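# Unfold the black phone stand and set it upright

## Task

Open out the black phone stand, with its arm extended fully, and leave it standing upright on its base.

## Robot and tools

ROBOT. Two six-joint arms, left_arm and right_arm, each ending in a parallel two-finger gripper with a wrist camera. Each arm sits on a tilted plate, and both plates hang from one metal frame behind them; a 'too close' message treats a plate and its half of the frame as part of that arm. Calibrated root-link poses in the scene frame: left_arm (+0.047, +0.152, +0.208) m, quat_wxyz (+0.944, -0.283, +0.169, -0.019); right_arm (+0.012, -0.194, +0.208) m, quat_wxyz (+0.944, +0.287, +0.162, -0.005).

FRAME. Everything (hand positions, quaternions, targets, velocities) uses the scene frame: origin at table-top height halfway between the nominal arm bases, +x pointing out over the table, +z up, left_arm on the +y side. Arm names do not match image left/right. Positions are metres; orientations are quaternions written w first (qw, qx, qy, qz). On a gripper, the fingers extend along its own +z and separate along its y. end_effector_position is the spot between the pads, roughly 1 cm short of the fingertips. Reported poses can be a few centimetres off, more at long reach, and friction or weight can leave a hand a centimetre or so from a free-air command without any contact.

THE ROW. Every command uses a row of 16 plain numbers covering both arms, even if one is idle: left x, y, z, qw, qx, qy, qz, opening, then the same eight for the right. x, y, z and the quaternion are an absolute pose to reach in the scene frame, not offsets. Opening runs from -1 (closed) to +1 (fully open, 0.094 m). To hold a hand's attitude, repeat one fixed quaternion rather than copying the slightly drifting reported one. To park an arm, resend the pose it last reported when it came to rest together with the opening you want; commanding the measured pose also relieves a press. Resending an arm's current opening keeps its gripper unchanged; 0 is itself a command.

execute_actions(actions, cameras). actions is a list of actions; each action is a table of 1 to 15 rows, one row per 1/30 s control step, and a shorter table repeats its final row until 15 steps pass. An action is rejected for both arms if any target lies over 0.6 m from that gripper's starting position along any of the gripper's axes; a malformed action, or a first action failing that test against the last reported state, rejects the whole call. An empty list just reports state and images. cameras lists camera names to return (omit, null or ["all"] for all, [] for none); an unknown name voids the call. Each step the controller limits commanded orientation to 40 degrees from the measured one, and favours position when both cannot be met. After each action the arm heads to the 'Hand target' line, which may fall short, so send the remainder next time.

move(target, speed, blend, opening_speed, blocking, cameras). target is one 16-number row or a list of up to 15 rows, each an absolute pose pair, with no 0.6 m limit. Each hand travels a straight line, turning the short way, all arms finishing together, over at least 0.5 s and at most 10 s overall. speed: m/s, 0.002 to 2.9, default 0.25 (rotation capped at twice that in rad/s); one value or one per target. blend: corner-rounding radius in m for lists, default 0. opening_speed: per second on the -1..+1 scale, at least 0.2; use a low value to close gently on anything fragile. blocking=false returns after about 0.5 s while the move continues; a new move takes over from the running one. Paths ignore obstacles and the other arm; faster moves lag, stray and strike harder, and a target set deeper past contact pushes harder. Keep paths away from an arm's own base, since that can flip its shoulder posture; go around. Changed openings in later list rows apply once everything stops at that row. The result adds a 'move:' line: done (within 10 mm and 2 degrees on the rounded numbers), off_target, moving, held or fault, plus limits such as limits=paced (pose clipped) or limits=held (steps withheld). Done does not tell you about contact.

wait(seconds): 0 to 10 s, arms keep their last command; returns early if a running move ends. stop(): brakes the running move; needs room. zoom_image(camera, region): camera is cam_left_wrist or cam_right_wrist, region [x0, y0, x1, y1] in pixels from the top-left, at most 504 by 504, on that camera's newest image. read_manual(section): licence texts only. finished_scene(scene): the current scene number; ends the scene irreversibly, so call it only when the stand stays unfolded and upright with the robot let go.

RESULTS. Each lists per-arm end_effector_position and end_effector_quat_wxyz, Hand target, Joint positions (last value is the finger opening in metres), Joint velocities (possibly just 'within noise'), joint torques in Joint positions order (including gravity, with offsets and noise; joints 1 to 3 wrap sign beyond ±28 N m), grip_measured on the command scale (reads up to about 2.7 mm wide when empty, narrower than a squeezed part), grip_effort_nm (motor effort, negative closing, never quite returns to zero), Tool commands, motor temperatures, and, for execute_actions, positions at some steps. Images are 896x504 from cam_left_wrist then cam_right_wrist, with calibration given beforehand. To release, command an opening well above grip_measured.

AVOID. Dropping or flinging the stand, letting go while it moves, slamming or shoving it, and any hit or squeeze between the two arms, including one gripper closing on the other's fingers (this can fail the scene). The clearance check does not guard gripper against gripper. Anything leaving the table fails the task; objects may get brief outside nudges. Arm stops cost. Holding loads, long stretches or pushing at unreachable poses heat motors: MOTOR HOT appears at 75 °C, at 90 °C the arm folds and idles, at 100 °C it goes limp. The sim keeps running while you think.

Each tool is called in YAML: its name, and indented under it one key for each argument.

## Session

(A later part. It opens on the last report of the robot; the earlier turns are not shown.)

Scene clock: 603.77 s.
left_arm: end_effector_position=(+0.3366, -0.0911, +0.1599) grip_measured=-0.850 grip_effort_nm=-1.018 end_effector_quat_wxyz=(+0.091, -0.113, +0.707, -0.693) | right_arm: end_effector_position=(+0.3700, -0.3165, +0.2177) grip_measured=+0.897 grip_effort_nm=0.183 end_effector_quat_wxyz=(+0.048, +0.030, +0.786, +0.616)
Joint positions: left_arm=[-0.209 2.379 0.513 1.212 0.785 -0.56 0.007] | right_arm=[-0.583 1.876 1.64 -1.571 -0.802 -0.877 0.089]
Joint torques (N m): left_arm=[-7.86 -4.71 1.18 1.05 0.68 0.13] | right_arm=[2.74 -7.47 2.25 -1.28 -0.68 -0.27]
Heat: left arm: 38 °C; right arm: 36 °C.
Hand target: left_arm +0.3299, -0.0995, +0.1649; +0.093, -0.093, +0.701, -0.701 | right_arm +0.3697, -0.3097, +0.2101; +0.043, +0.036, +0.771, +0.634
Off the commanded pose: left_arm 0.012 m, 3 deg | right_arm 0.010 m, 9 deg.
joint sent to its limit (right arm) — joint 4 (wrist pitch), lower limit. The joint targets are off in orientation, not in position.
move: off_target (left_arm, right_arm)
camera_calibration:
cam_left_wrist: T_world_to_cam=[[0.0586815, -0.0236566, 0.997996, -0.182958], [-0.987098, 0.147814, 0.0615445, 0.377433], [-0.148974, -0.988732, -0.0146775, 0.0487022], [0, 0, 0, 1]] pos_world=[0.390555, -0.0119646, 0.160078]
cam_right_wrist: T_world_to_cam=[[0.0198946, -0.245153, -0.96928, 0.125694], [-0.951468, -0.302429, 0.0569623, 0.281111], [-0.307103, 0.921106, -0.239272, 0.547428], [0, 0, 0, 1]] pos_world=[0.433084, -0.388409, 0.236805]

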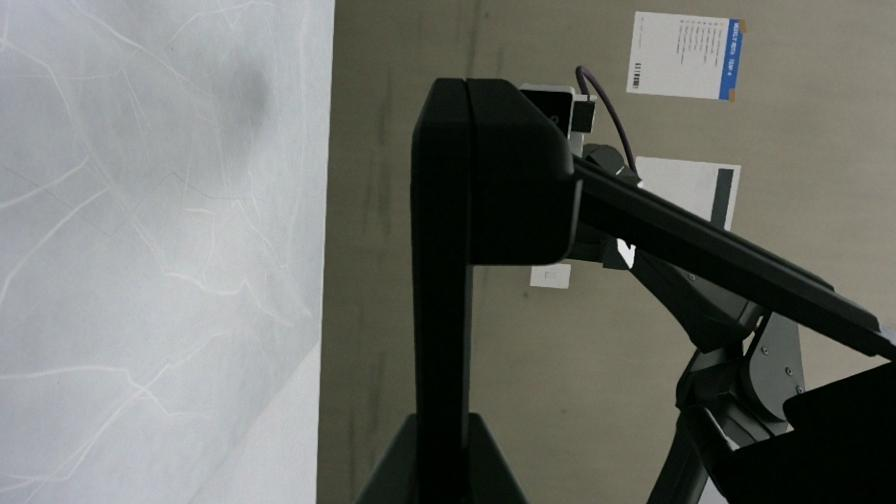

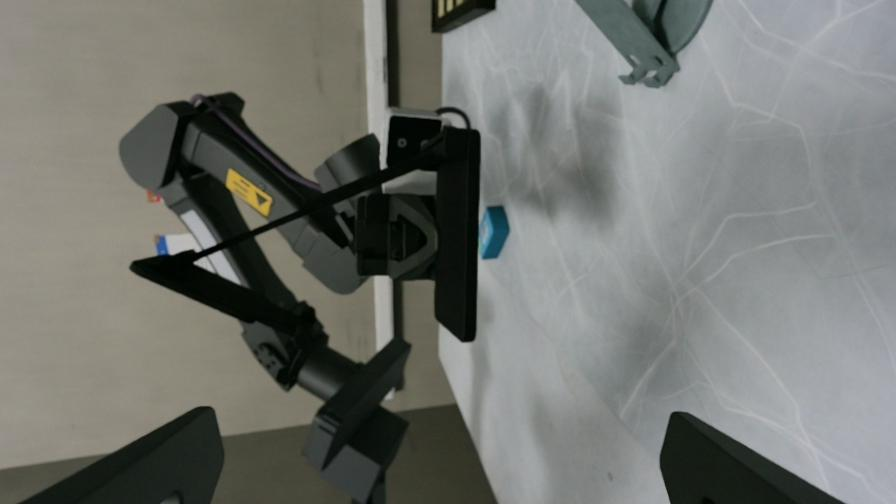

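move:
  target: [0.33,-0.10,0.165,0.093,-0.093,0.701,-0.701,-1,0.412,-0.25,0.237,0.534,-0.638,0.309,0.465,0.3]
  speed: 0.2

Scene clock: 628.83 s.
left_arm: end_effector_position=(+0.3366, -0.0910, +0.1598) grip_measured=-0.850 grip_effort_nm=-1.018 end_effector_quat_wxyz=(+0.092, -0.113, +0.707, -0.692) | right_arm: end_effector_position=(+0.4074, -0.2483, +0.2245) grip_measured=+0.303 grip_effort_nm=-0.095 end_effector_quat_wxyz=(-0.386, +0.569, -0.578, -0.439)
Joint positions: left_arm=[-0.209 2.379 0.513 1.212 0.785 -0.558 0.007] | right_arm=[-0.302 1.927 1.708 -1.43 -0.675 -2.073 0.061]
Joint torques (N m): left_arm=[-7.88 -4.68 1.09 1.06 0.65 0.16] | right_arm=[5.87 -13.55 2.59 -0.69 -0.66 -0.22]
Heat: left arm: 37 °C; right arm: 37 °C.
Hand target: left_arm +0.3299, -0.0995, +0.1649; +0.093, -0.093, +0.701, -0.701 | right_arm +0.4119, -0.2495, +0.2372; -0.406, +0.580, -0.570, -0.417
Off the commanded pose: left_arm 0.012 m, 3 deg | right_arm 0.013 m, 36 deg.
joint sent to its limit (right arm) — joint 6 (wrist roll), lower limit. The joint targets are off in orientation, not in position.
move: off_target (left_arm, right_arm)
camera_calibration:
cam_left_wrist: T_world_to_cam=[[0.0569392, -0.024488, 0.998077, -0.182402], [-0.987231, 0.147589, 0.0599416, 0.377733], [-0.148773, -0.988746, -0.0157718, 0.0488006], [0, 0, 0, 1]] pos_world=[0.390555, -0.0119643, 0.160179]
cam_right_wrist: T_world_to_cam=[[0.997869, 0.0304389, -0.0577154, -0.386344], [-0.0216104, -0.680434, -0.732491, 0.0415472], [-0.0615677, 0.732177, -0.678326, 0.449305], [0, 0, 0, 1]] pos_world=[0.414081, -0.288941, 0.31291]

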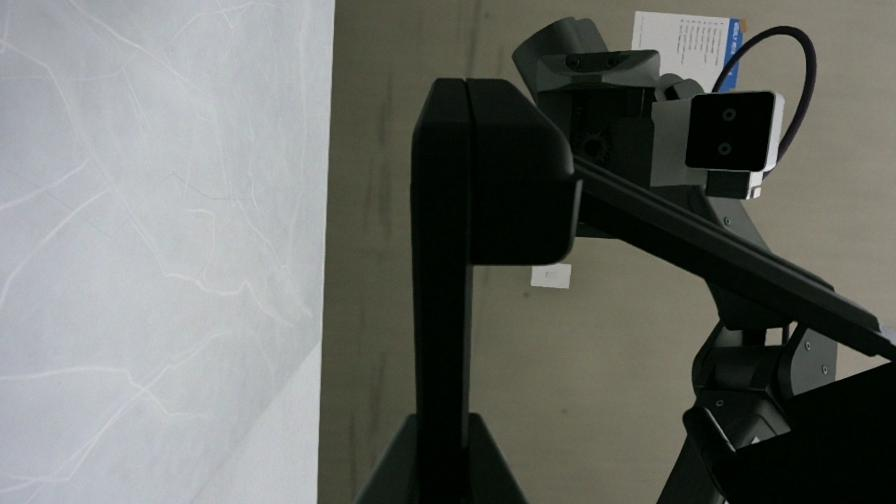

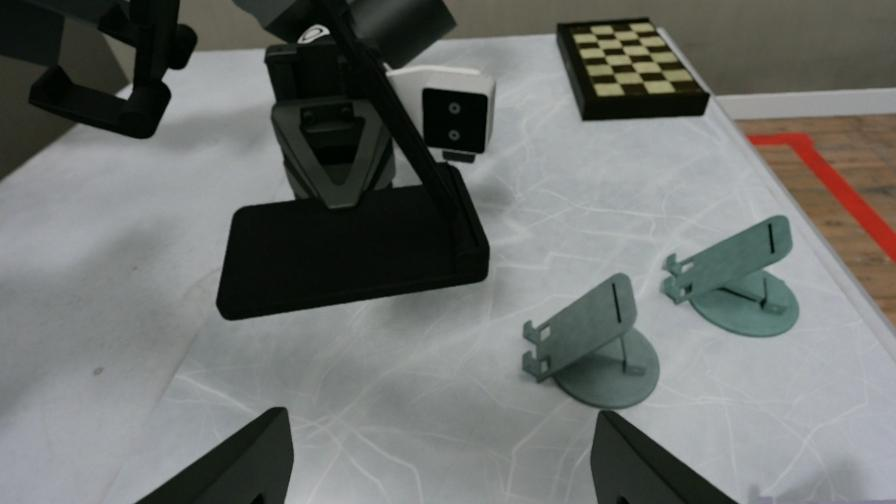

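move:
  target:
    - [0.33,-0.10,0.165,0.093,-0.093,0.701,-0.701,-1,0.412,-0.28,0.3,0,-0.122,0.993,0,1]
    - [0.32,-0.10,0.085,0.093,-0.093,0.701,-0.701,-1,0.342,-0.25,0.31,0,-0.122,0.993,0,1]
  speed: 0.15

Scene clock: 647.20 s.
left_arm: end_effector_position=(+0.3259, -0.0981, +0.0842) grip_measured=-0.850 grip_effort_nm=-1.013 end_effector_quat_wxyz=(+0.098, -0.101, +0.710, -0.690) | right_arm: end_effector_position=(+0.3467, -0.2465, +0.3061) grip_measured=+0.997 grip_effort_nm=0.183 end_effector_quat_wxyz=(-0.004, -0.119, +0.993, +0.007)
Joint positions: left_arm=[-0.065 2.669 0.69 1.208 0.894 -0.382 0.007] | right_arm=[0.538 1.569 1.472 -1.491 0.655 0.295 0.094]
Joint torques (N m): left_arm=[-5.08 -4.97 -0.27 0.55 0.97 0.17] | right_arm=[5.61 -5.64 3.25 -0.13 0.16 0.07]
Motor temperatures (°C): left_arm=[31 37 29 37 31 28 31] | right_arm=[32 42 29 30 29 28 30]
Heat: left arm: 37 °C; right arm: 42 °C.
Hand target: left_arm +0.3201, -0.0999, +0.0851; +0.093, -0.094, +0.701, -0.701 | right_arm +0.3422, -0.2501, +0.3099; +0.000, -0.122, +0.993, +0.000
Off the commanded pose: left_arm 0.006 m, 2 deg | right_arm 0.007 m, 1 deg.
move: done
camera_calibration:
cam_left_wrist: T_world_to_cam=[[0.0337556, -0.0356863, 0.998793, -0.10003], [-0.987143, 0.155033, 0.0389012, 0.375114], [-0.156234, -0.987264, -0.0299942, 0.0427975], [0, 0, 0, 1]] pos_world=[0.380354, -0.0194724, 0.0866006]
cam_right_wrist: T_world_to_cam=[[0.245727, -0.969291, -0.00963858, -0.321492], [-0.879961, -0.227229, 0.417175, 0.158581], [-0.406555, -0.0940297, -0.908775, 0.486072], [0, 0, 0, 1]] pos_world=[0.41616, -0.22988, 0.372475]

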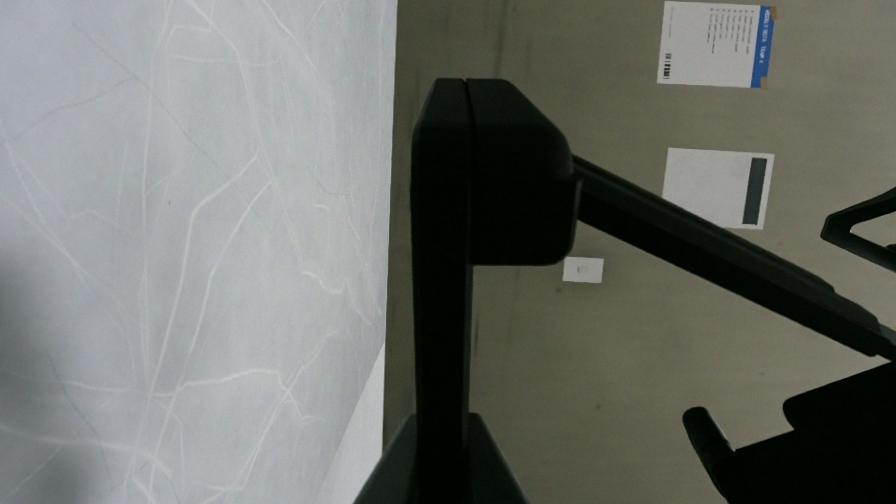

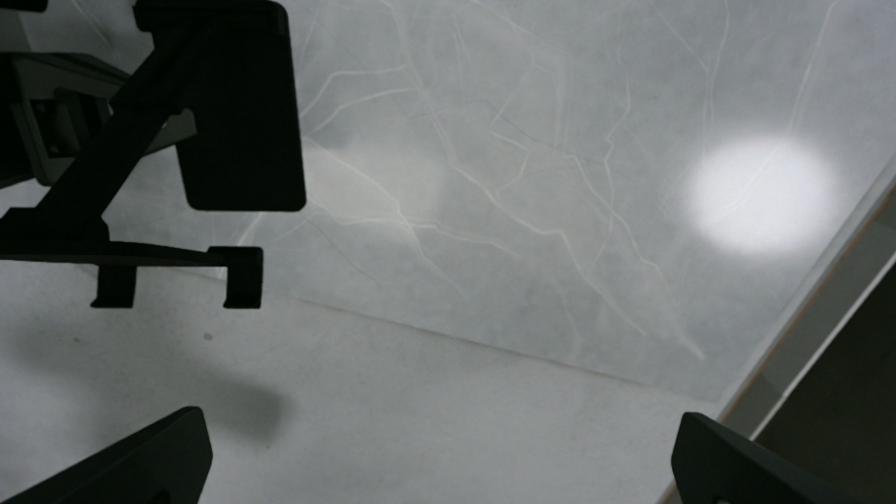

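move:
  target:
    - [0.32,-0.10,0.085,0.093,-0.093,0.701,-0.701,-1,0.340,-0.136,0.315,0,-0.122,0.993,0,1]
    - [0.32,-0.10,0.085,0.093,-0.093,0.701,-0.701,-1,0.338,-0.133,0.24,0,-0.122,0.993,0,1]
  speed: [0.12,0.06]

Scene clock: 653.77 s.
left_arm: end_effector_position=(+0.3255, -0.0982, +0.0843) grip_measured=-0.850 grip_effort_nm=-1.013 end_effector_quat_wxyz=(+0.097, -0.101, +0.710, -0.690) | right_arm: end_effector_position=(+0.3364, -0.1321, +0.2427) grip_measured=+0.997 grip_effort_nm=0.183 end_effector_quat_wxyz=(-0.006, -0.121, +0.993, +0.004)
Joint positions: left_arm=[-0.065 2.669 0.69 1.207 0.895 -0.381 0.007] | right_arm=[0.671 1.824 1.297 -1.169 0.648 0.462 0.094]
Joint torques (N m): left_arm=[-5.07 -4.93 -0.18 0.56 0.96 0.16] | right_arm=[5.33 -5.39 3.17 0.25 0.13 -0.13]
Heat: left arm: 37 °C; right arm: 40 °C.
Hand target: left_arm +0.3200, -0.0999, +0.0851; +0.093, -0.093, +0.701, -0.701 | right_arm +0.3380, -0.1331, +0.2401; +0.000, -0.122, +0.993, +0.000
Off the commanded pose: left_arm 0.006 m, 2 deg | right_arm 0.003 m, 1 deg.
move: done
camera_calibration:
cam_left_wrist: T_world_to_cam=[[0.0335261, -0.0349892, 0.998825, -0.100029], [-0.98696, 0.156271, 0.0386021, 0.374908], [-0.157439, -0.987094, -0.0292938, 0.0430693], [0, 0, 0, 1]] pos_world=[0.380154, -0.0195739, 0.0867012]
cam_right_wrist: T_world_to_cam=[[0.249775, -0.96829, -0.00520896, -0.211015], [-0.877838, -0.228706, 0.420825, 0.200121], [-0.408672, -0.100539, -0.907127, 0.434548], [0, 0, 0, 1]] pos_world=[0.405967, -0.114866, 0.308875]

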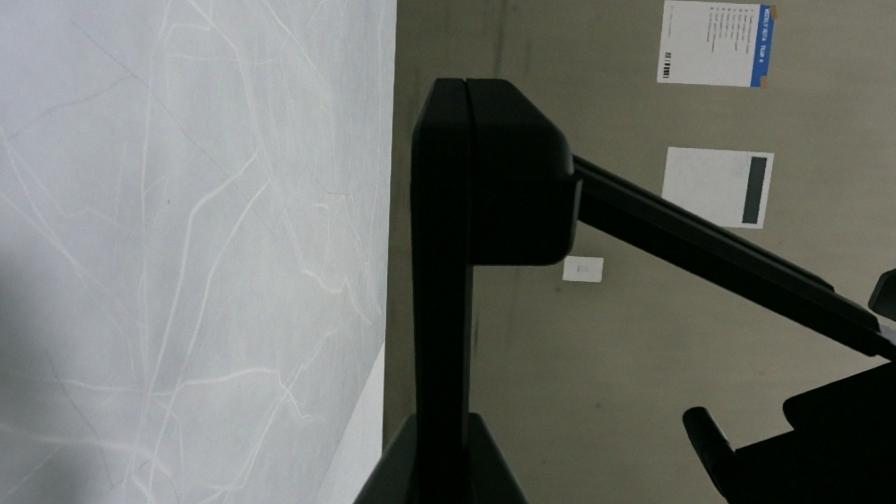

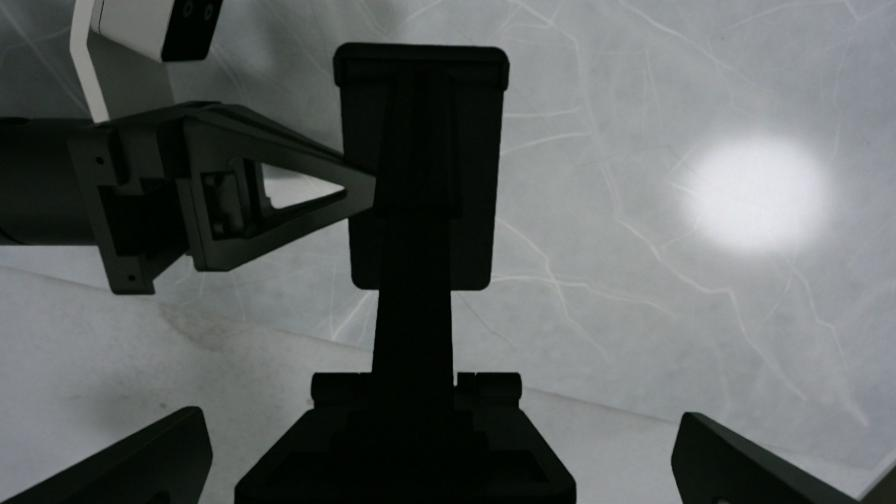

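move:
  target:
    - [0.32,-0.10,0.085,0.093,-0.093,0.701,-0.701,-1,0.338,-0.127,0.238,0,-0.122,0.993,0,1]
    - [0.32,-0.10,0.085,0.093,-0.093,0.701,-0.701,-1,0.338,-0.127,0.238,0,-0.122,0.993,0,0.1]
  speed: 0.05
  opening_speed: 0.5

Scene clock: 658.57 s.
left_arm: end_effector_position=(+0.3255, -0.0982, +0.0842) grip_measured=-0.850 grip_effort_nm=-1.013 end_effector_quat_wxyz=(+0.097, -0.101, +0.710, -0.690) | right_arm: end_effector_position=(+0.3383, -0.1292, +0.2428) grip_measured=+0.294 grip_effort_nm=-0.974 end_effector_quat_wxyz=(-0.002, -0.117, +0.993, +0.010)
Joint positions: left_arm=[-0.065 2.669 0.69 1.206 0.895 -0.381 0.007] | right_arm=[0.671 1.824 1.297 -1.154 0.643 0.461 0.061]
Joint torques (N m): left_arm=[-5.09 -4.88 -0.2 0.56 0.96 0.15] | right_arm=[5.96 -4.25 3.43 0.24 0.2 -0.03]
Heat: left arm: 37 °C; right arm: 38 °C.
Hand target: left_arm +0.3201, -0.0999, +0.0850; +0.093, -0.093, +0.701, -0.701 | right_arm +0.3380, -0.1270, +0.2381; +0.000, -0.122, +0.993, +0.000
Off the commanded pose: left_arm 0.006 m, 2 deg | right_arm 0.005 m, 1 deg.
move: done
camera_calibration:
cam_left_wrist: T_world_to_cam=[[0.0335405, -0.0355008, 0.998807, -0.0999466], [-0.986944, 0.156347, 0.0386992, 0.374915], [-0.157534, -0.987064, -0.0297933, 0.0430477], [0, 0, 0, 1]] pos_world=[0.380154, -0.019674, 0.0866009]
cam_right_wrist: T_world_to_cam=[[0.241244, -0.970337, -0.0157497, -0.203408], [-0.882249, -0.226046, 0.412966, 0.206236], [-0.404276, -0.0857302, -0.91061, 0.436902], [0, 0, 0, 1]] pos_world=[0.407652, -0.1133, 0.309476]

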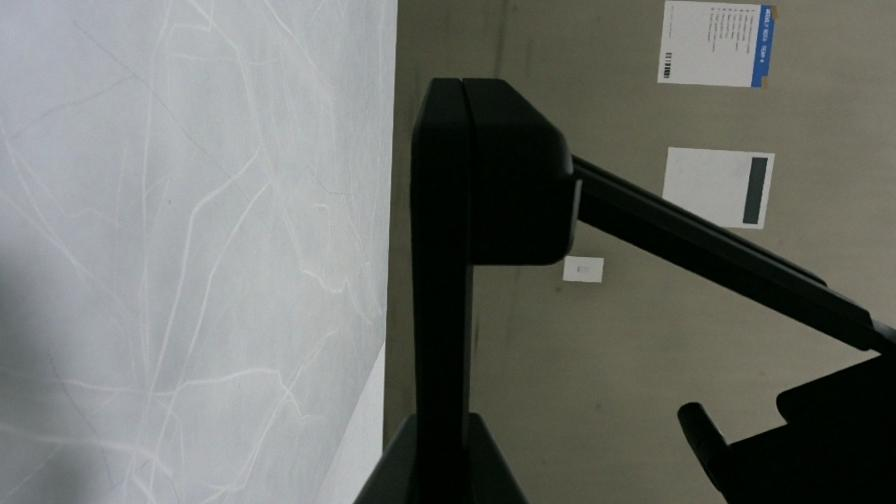

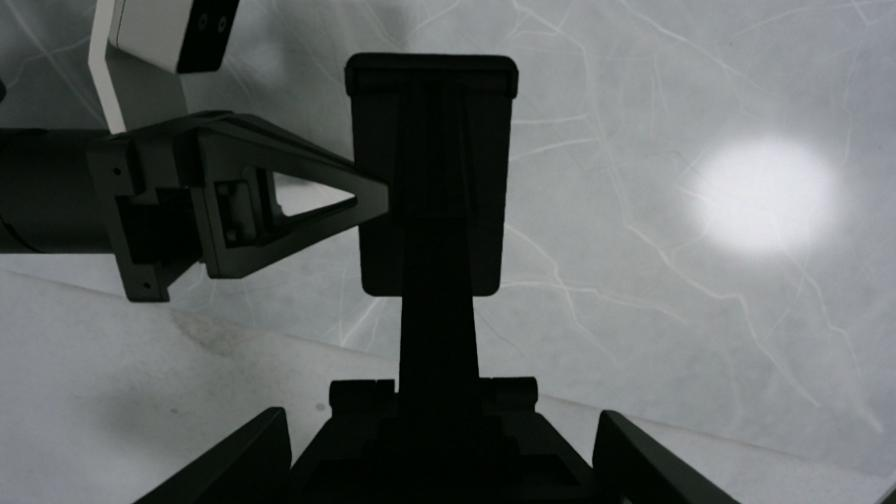

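move:
  target:
    - [0.32,-0.10,0.085,0.093,-0.093,0.701,-0.701,-1,0.338,-0.127,0.238,0,-0.122,0.993,0,-0.3]
    - [0.32,-0.10,0.085,0.093,-0.093,0.701,-0.701,-0.5,0.338,-0.127,0.238,0,-0.122,0.993,0,-0.3]
    - [0.298,-0.015,0.085,0.093,-0.093,0.701,-0.701,-0.5,0.338,-0.127,0.238,0,-0.122,0.993,0,-0.3]
    - [0.26,0.15,0.16,0.093,-0.093,0.701,-0.701,-0.5,0.338,-0.127,0.238,0,-0.122,0.993,0,-0.3]
  speed: [0.08,0.08,0.08,0.2]
  opening_speed: 0.5

Scene clock: 668.70 s.
left_arm: end_effector_position=(+0.2606, +0.1511, +0.1643) grip_measured=-0.501 grip_effort_nm=0.081 end_effector_quat_wxyz=(+0.090, -0.098, +0.702, -0.700) | right_arm: end_effector_position=(+0.3386, -0.1295, +0.2428) grip_measured=+0.294 grip_effort_nm=-0.984 end_effector_quat_wxyz=(-0.001, -0.117, +0.993, +0.009)
Joint positions: left_arm=[0.811 1.907 0.742 -1.077 0.997 1.276 0.023] | right_arm=[0.671 1.824 1.297 -1.154 0.645 0.461 0.061]
Joint torques (N m): left_arm=[-1.2 -4.74 0.17 -1.92 0.12 0.25] | right_arm=[5.82 -4.1 3.59 0.2 0.19 0.03]
Motor temperatures (°C): left_arm=[31 37 29 36 31 28 30] | right_arm=[32 36 29 30 29 28 30]
Heat: left arm: 37 °C; right arm: 36 °C.
Hand target: left_arm +0.2600, +0.1500, +0.1601; +0.093, -0.093, +0.701, -0.701 | right_arm +0.3380, -0.1271, +0.2381; +0.000, -0.122, +0.993, +0.000
Off the commanded pose: left_arm 0.005 m, 1 deg | right_arm 0.005 m, 1 deg.
move: done
camera_calibration:
cam_left_wrist: T_world_to_cam=[[0.0351638, -0.01027, 0.999329, -0.173274], [-0.984531, 0.171385, 0.0364044, 0.266229], [-0.171644, -0.985151, -0.00408462, 0.280479], [0, 0, 0, 1]] pos_world=[0.316346, 0.228907, 0.164611]
cam_right_wrist: T_world_to_cam=[[0.241279, -0.970359, -0.0137101, -0.204266], [-0.882828, -0.225337, 0.412113, 0.206817], [-0.402987, -0.0873304, -0.91103, 0.436436], [0, 0, 0, 1]] pos_world=[0.407747, -0.113494, 0.309574]

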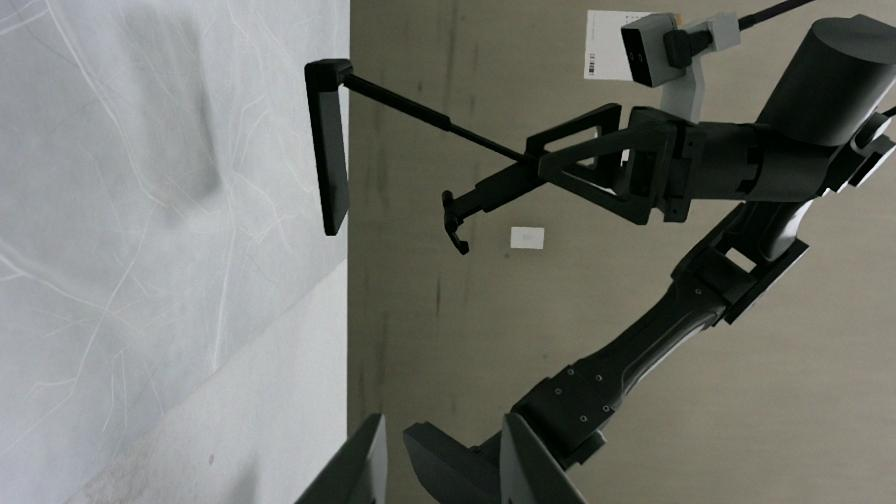

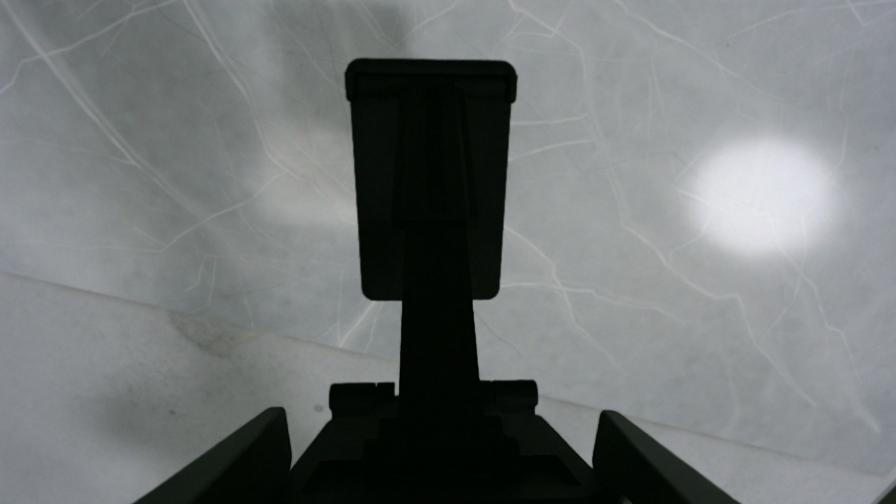

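move:
  target:
    - [0.26,0.15,0.16,0.093,-0.093,0.701,-0.701,-0.5,0.338,-0.127,0.18,0,-0.122,0.993,0,-0.3]
    - [0.26,0.15,0.16,0.093,-0.093,0.701,-0.701,-0.5,0.338,-0.127,0.166,0,-0.122,0.993,0,-0.3]
  speed: [0.06,0.02]

Scene clock: 673.60 s.
left_arm: end_effector_position=(+0.2605, +0.1511, +0.1646) grip_measured=-0.501 grip_effort_nm=0.081 end_effector_quat_wxyz=(+0.090, -0.098, +0.701, -0.700) | right_arm: end_effector_position=(+0.3402, -0.1286, +0.1743) grip_measured=+0.294 grip_effort_nm=-0.989 end_effector_quat_wxyz=(+0.003, -0.115, +0.993, +0.010)
Joint positions: left_arm=[0.811 1.907 0.742 -1.079 0.997 1.277 0.023] | right_arm=[0.538 1.863 1.118 -0.825 0.656 0.294 0.061]
Joint torques (N m): left_arm=[-1.2 -4.67 0.12 -1.94 0.16 0.19] | right_arm=[5.35 -4.18 3.1 0.29 0.15 -0.09]
Heat: left arm: 37 °C; right arm: 36 °C.
Hand target: left_arm +0.2600, +0.1500, +0.1601; +0.093, -0.093, +0.701, -0.701 | right_arm +0.3378, -0.1271, +0.1663; +0.000, -0.122, +0.993, +0.000
Off the commanded pose: left_arm 0.005 m, 1 deg | right_arm 0.009 m, 1 deg.
move: done
camera_calibration:
cam_left_wrist: T_world_to_cam=[[0.0351645, -0.00968355, 0.999335, -0.173607], [-0.984427, 0.172006, 0.0363067, 0.265981], [-0.172243, -0.985048, -0.00348423, 0.280431], [0, 0, 0, 1]] pos_world=[0.316246, 0.228806, 0.164811]
cam_right_wrist: T_world_to_cam=[[0.236491, -0.97154, -0.013464, -0.203329], [-0.887456, -0.221623, 0.404111, 0.240173], [-0.395594, -0.0836198, -0.914611, 0.373341], [0, 0, 0, 1]] pos_world=[0.40892, -0.113096, 0.241667]

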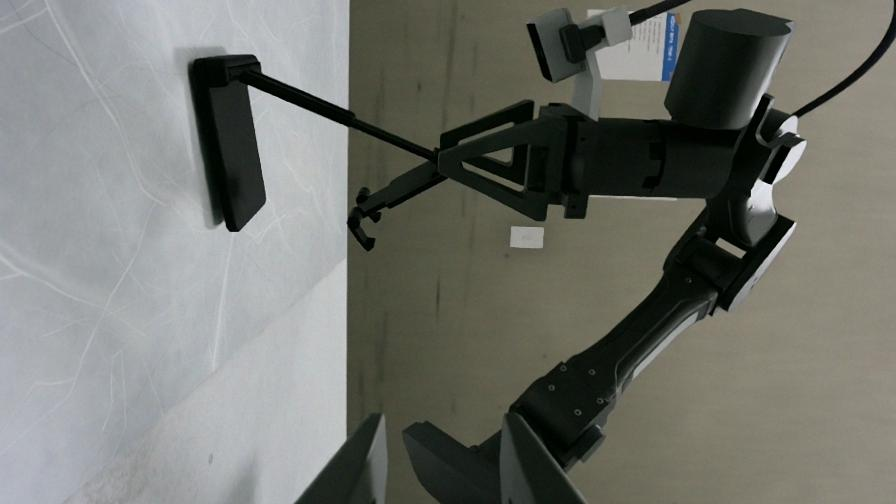

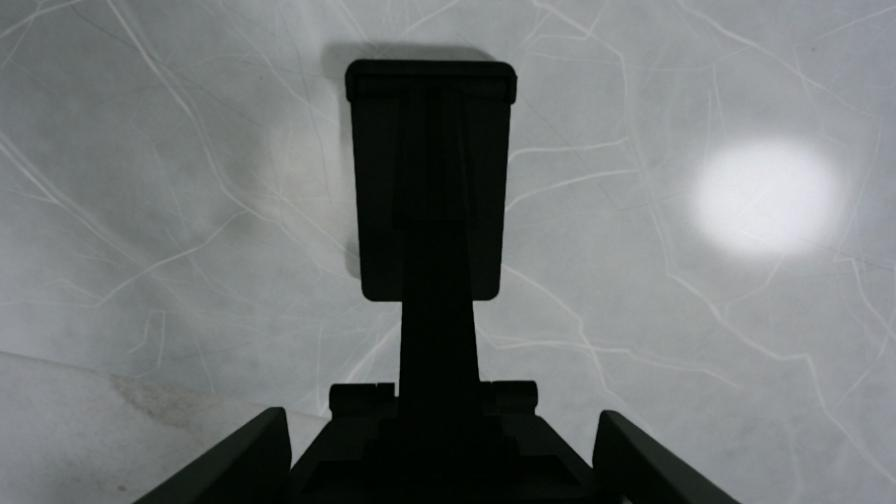

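move:
  target: [0.26,0.15,0.16,0.093,-0.093,0.701,-0.701,-0.5,0.338,-0.127,0.158,0,-0.122,0.993,0,-0.3]
  speed: 0.015

move:
  target: [0.26,0.15,0.16,0.093,-0.093,0.701,-0.701,-0.5,0.338,-0.127,0.15,0,-0.122,0.993,0,-0.3]
  speed: 0.015

Scene clock: 677.77 s.
left_arm: end_effector_position=(+0.2604, +0.1511, +0.1646) grip_measured=-0.501 grip_effort_nm=0.081 end_effector_quat_wxyz=(+0.090, -0.098, +0.701, -0.700) | right_arm: end_effector_position=(+0.3366, -0.1300, +0.1705) grip_measured=+0.294 grip_effort_nm=-0.984 end_effector_quat_wxyz=(-0.001, -0.123, +0.992, +0.008)
Joint positions: left_arm=[0.811 1.907 0.742 -1.079 0.996 1.277 0.023] | right_arm=[0.533 1.863 1.103 -0.816 0.656 0.277 0.061]
Joint torques (N m): left_arm=[-1.35 -4.68 0.08 -1.98 0.13 0.18] | right_arm=[4.4 -3.4 2.82 0.56 0.13 -0.12]
Heat: left arm: 37 °C; right arm: 35 °C.
Hand target: left_arm +0.2599, +0.1500, +0.1601; +0.093, -0.093, +0.701, -0.701 | right_arm +0.3374, -0.1274, +0.1585; -0.001, -0.122, +0.993, +0.000
Off the commanded pose: left_arm 0.005 m, 1 deg | right_arm 0.013 m, 1 deg.
move: off_target (right_arm)
camera_calibration:
cam_left_wrist: T_world_to_cam=[[0.0354098, -0.00944174, 0.999328, -0.173738], [-0.98433, 0.172517, 0.0365083, 0.2658], [-0.172746, -0.984961, -0.00318499, 0.28052], [0, 0, 0, 1]] pos_world=[0.316246, 0.228806, 0.164811]
cam_right_wrist: T_world_to_cam=[[0.251843, -0.967709, -0.0107202, -0.209029], [-0.880983, -0.233829, 0.411332, 0.233188], [-0.400556, -0.0941466, -0.911423, 0.368139], [0, 0, 0, 1]] pos_world=[0.405537, -0.113094, 0.237371]

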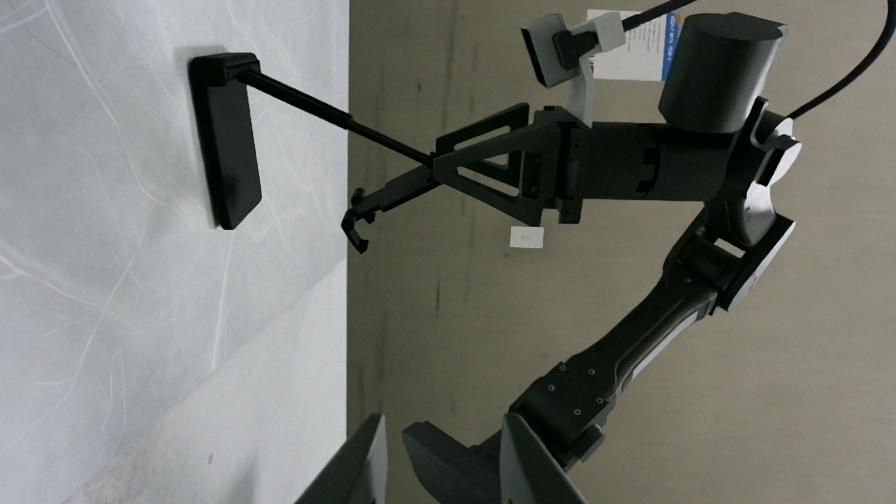

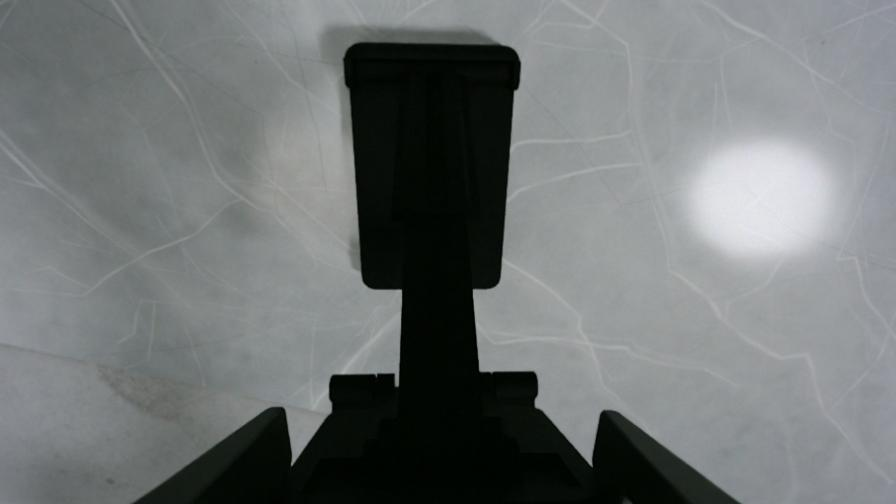

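Scene clock: 678.70 s.
left_arm: end_effector_position=(+0.2604, +0.1511, +0.1646) grip_measured=-0.501 grip_effort_nm=0.081 end_effector_quat_wxyz=(+0.090, -0.098, +0.701, -0.700) | right_arm: end_effector_position=(+0.3348, -0.1308, +0.1672) grip_measured=+0.294 grip_effort_nm=-0.989 end_effector_quat_wxyz=(-0.002, -0.128, +0.992, +0.007)
Joint positions: left_arm=[0.811 1.907 0.742 -1.079 0.996 1.277 0.023] | right_arm=[0.527 1.863 1.09 -0.802 0.656 0.261 0.061]
Joint torques (N m): left_arm=[-1.14 -4.82 0.09 -1.93 0.13 0.19] | right_arm=[3.63 -2.73 2.74 0.79 0.07 -0.18]
Heat: left arm: 37 °C; right arm: 35 °C.
Hand target: left_arm +0.2599, +0.1500, +0.1601; +0.093, -0.093, +0.701, -0.701 | right_arm +0.3370, -0.1278, +0.1510; -0.001, -0.122, +0.993, +0.000
Off the commanded pose: left_arm 0.005 m, 1 deg | right_arm 0.018 m, 1 deg.
move: off_target (right_arm)
camera_calibration:
cam_left_wrist: T_world_to_cam=[[0.0354098, -0.00944174, 0.999328, -0.173738], [-0.98433, 0.172517, 0.0365083, 0.2658], [-0.172746, -0.984961, -0.00318499, 0.28052], [0, 0, 0, 1]] pos_world=[0.316246, 0.228806, 0.164811]
cam_right_wrist: T_world_to_cam=[[0.262002, -0.965015, -0.0100466, -0.212573], [-0.877517, -0.242553, 0.413681, 0.230108], [-0.401645, -0.099569, -0.910367, 0.363809], [0, 0, 0, 1]] pos_world=[0.403741, -0.113099, 0.233873]

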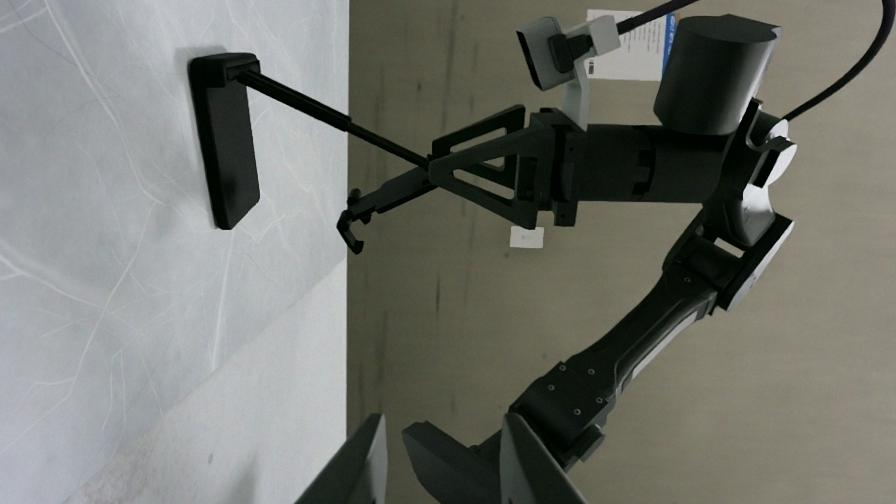

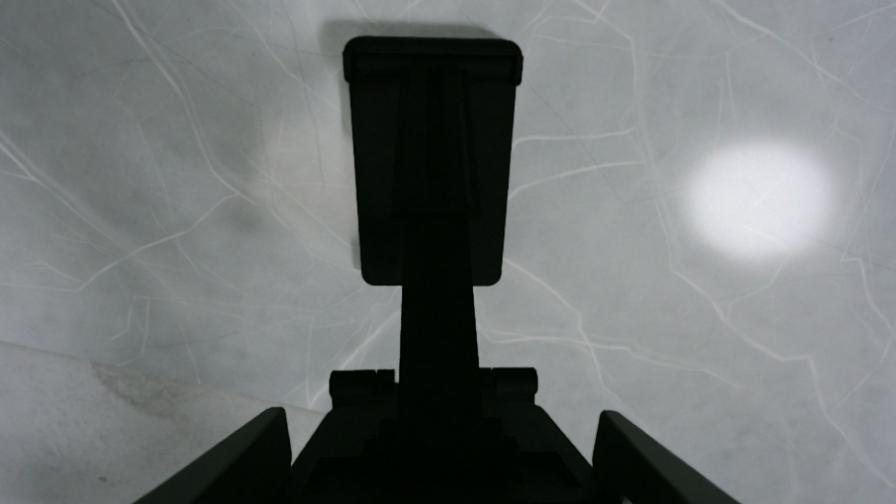

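move:
  target:
    - [0.26,0.15,0.16,0.093,-0.093,0.701,-0.701,-0.5,0.337,-0.128,0.163,0,-0.122,0.993,0,-0.3]
    - [0.26,0.15,0.16,0.093,-0.093,0.701,-0.701,-0.5,0.337,-0.128,0.163,0,-0.122,0.993,0,0.95]
    - [0.26,0.15,0.16,0.093,-0.093,0.701,-0.701,-0.5,0.337,-0.128,0.30,0,-0.122,0.993,0,0.95]
    - [0.26,0.15,0.16,0.093,-0.093,0.701,-0.701,-0.5,0.35,-0.27,0.30,0,-0.122,0.993,0,0.95]
  speed: [0.03,0.05,0.08,0.2]
  opening_speed: 0.6

Scene clock: 687.93 s.
left_arm: end_effector_position=(+0.2604, +0.1511, +0.1647) grip_measured=-0.501 grip_effort_nm=0.085 end_effector_quat_wxyz=(+0.090, -0.097, +0.701, -0.700) | right_arm: end_effector_position=(+0.3506, -0.2639, +0.2956) grip_measured=+0.947 grip_effort_nm=0.188 end_effector_quat_wxyz=(-0.005, -0.121, +0.993, +0.002)
Joint positions: left_arm=[0.811 1.907 0.742 -1.079 0.996 1.278 0.023] | right_arm=[0.467 1.542 1.452 -1.449 0.662 0.206 0.091]
Joint torques (N m): left_arm=[-1.29 -4.75 0.17 -1.94 0.16 0.18] | right_arm=[3.9 -5.82 4.44 -0.11 0.05 -0.12]
Heat: left arm: 37 °C; right arm: 35 °C.
Hand target: left_arm +0.2600, +0.1500, +0.1601; +0.093, -0.093, +0.701, -0.701 | right_arm +0.3500, -0.2699, +0.2999; +0.000, -0.122, +0.993, +0.000
Off the commanded pose: left_arm 0.005 m, 1 deg | right_arm 0.008 m, 1 deg.
move: done
camera_calibration:
cam_left_wrist: T_world_to_cam=[[0.0353286, -0.00932567, 0.999332, -0.17384], [-0.984333, 0.172521, 0.0364083, 0.265813], [-0.172746, -0.984962, -0.00308462, 0.280504], [0, 0, 0, 1]] pos_world=[0.316246, 0.228806, 0.164911]
cam_right_wrist: T_world_to_cam=[[0.248847, -0.968542, -0.000914714, -0.342802], [-0.878848, -0.226199, 0.420072, 0.161476], [-0.407064, -0.10373, -0.907491, 0.473743], [0, 0, 0, 1]] pos_world=[0.420061, -0.246352, 0.361772]

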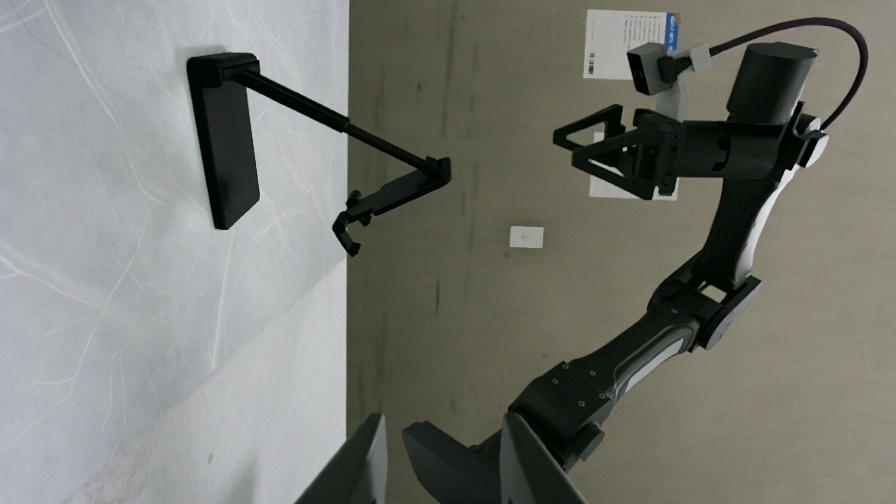

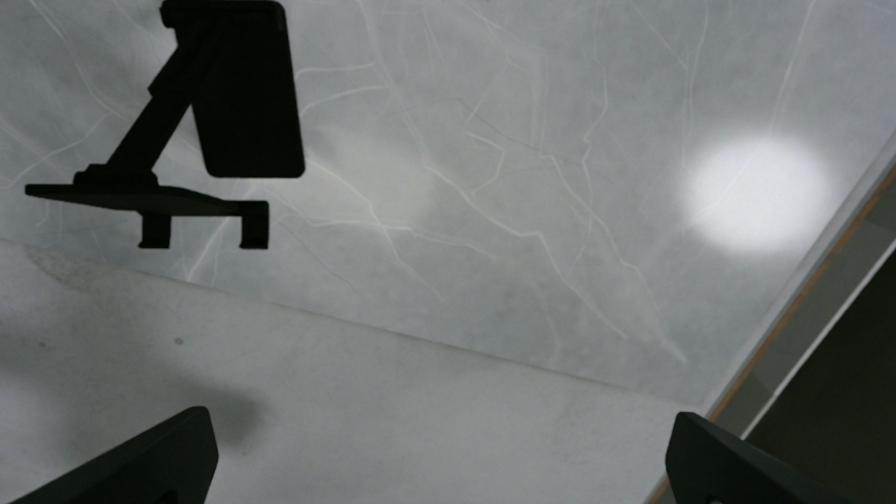

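Standing.

finished_scene:
  scene: 1

The scene is finished: the task was done.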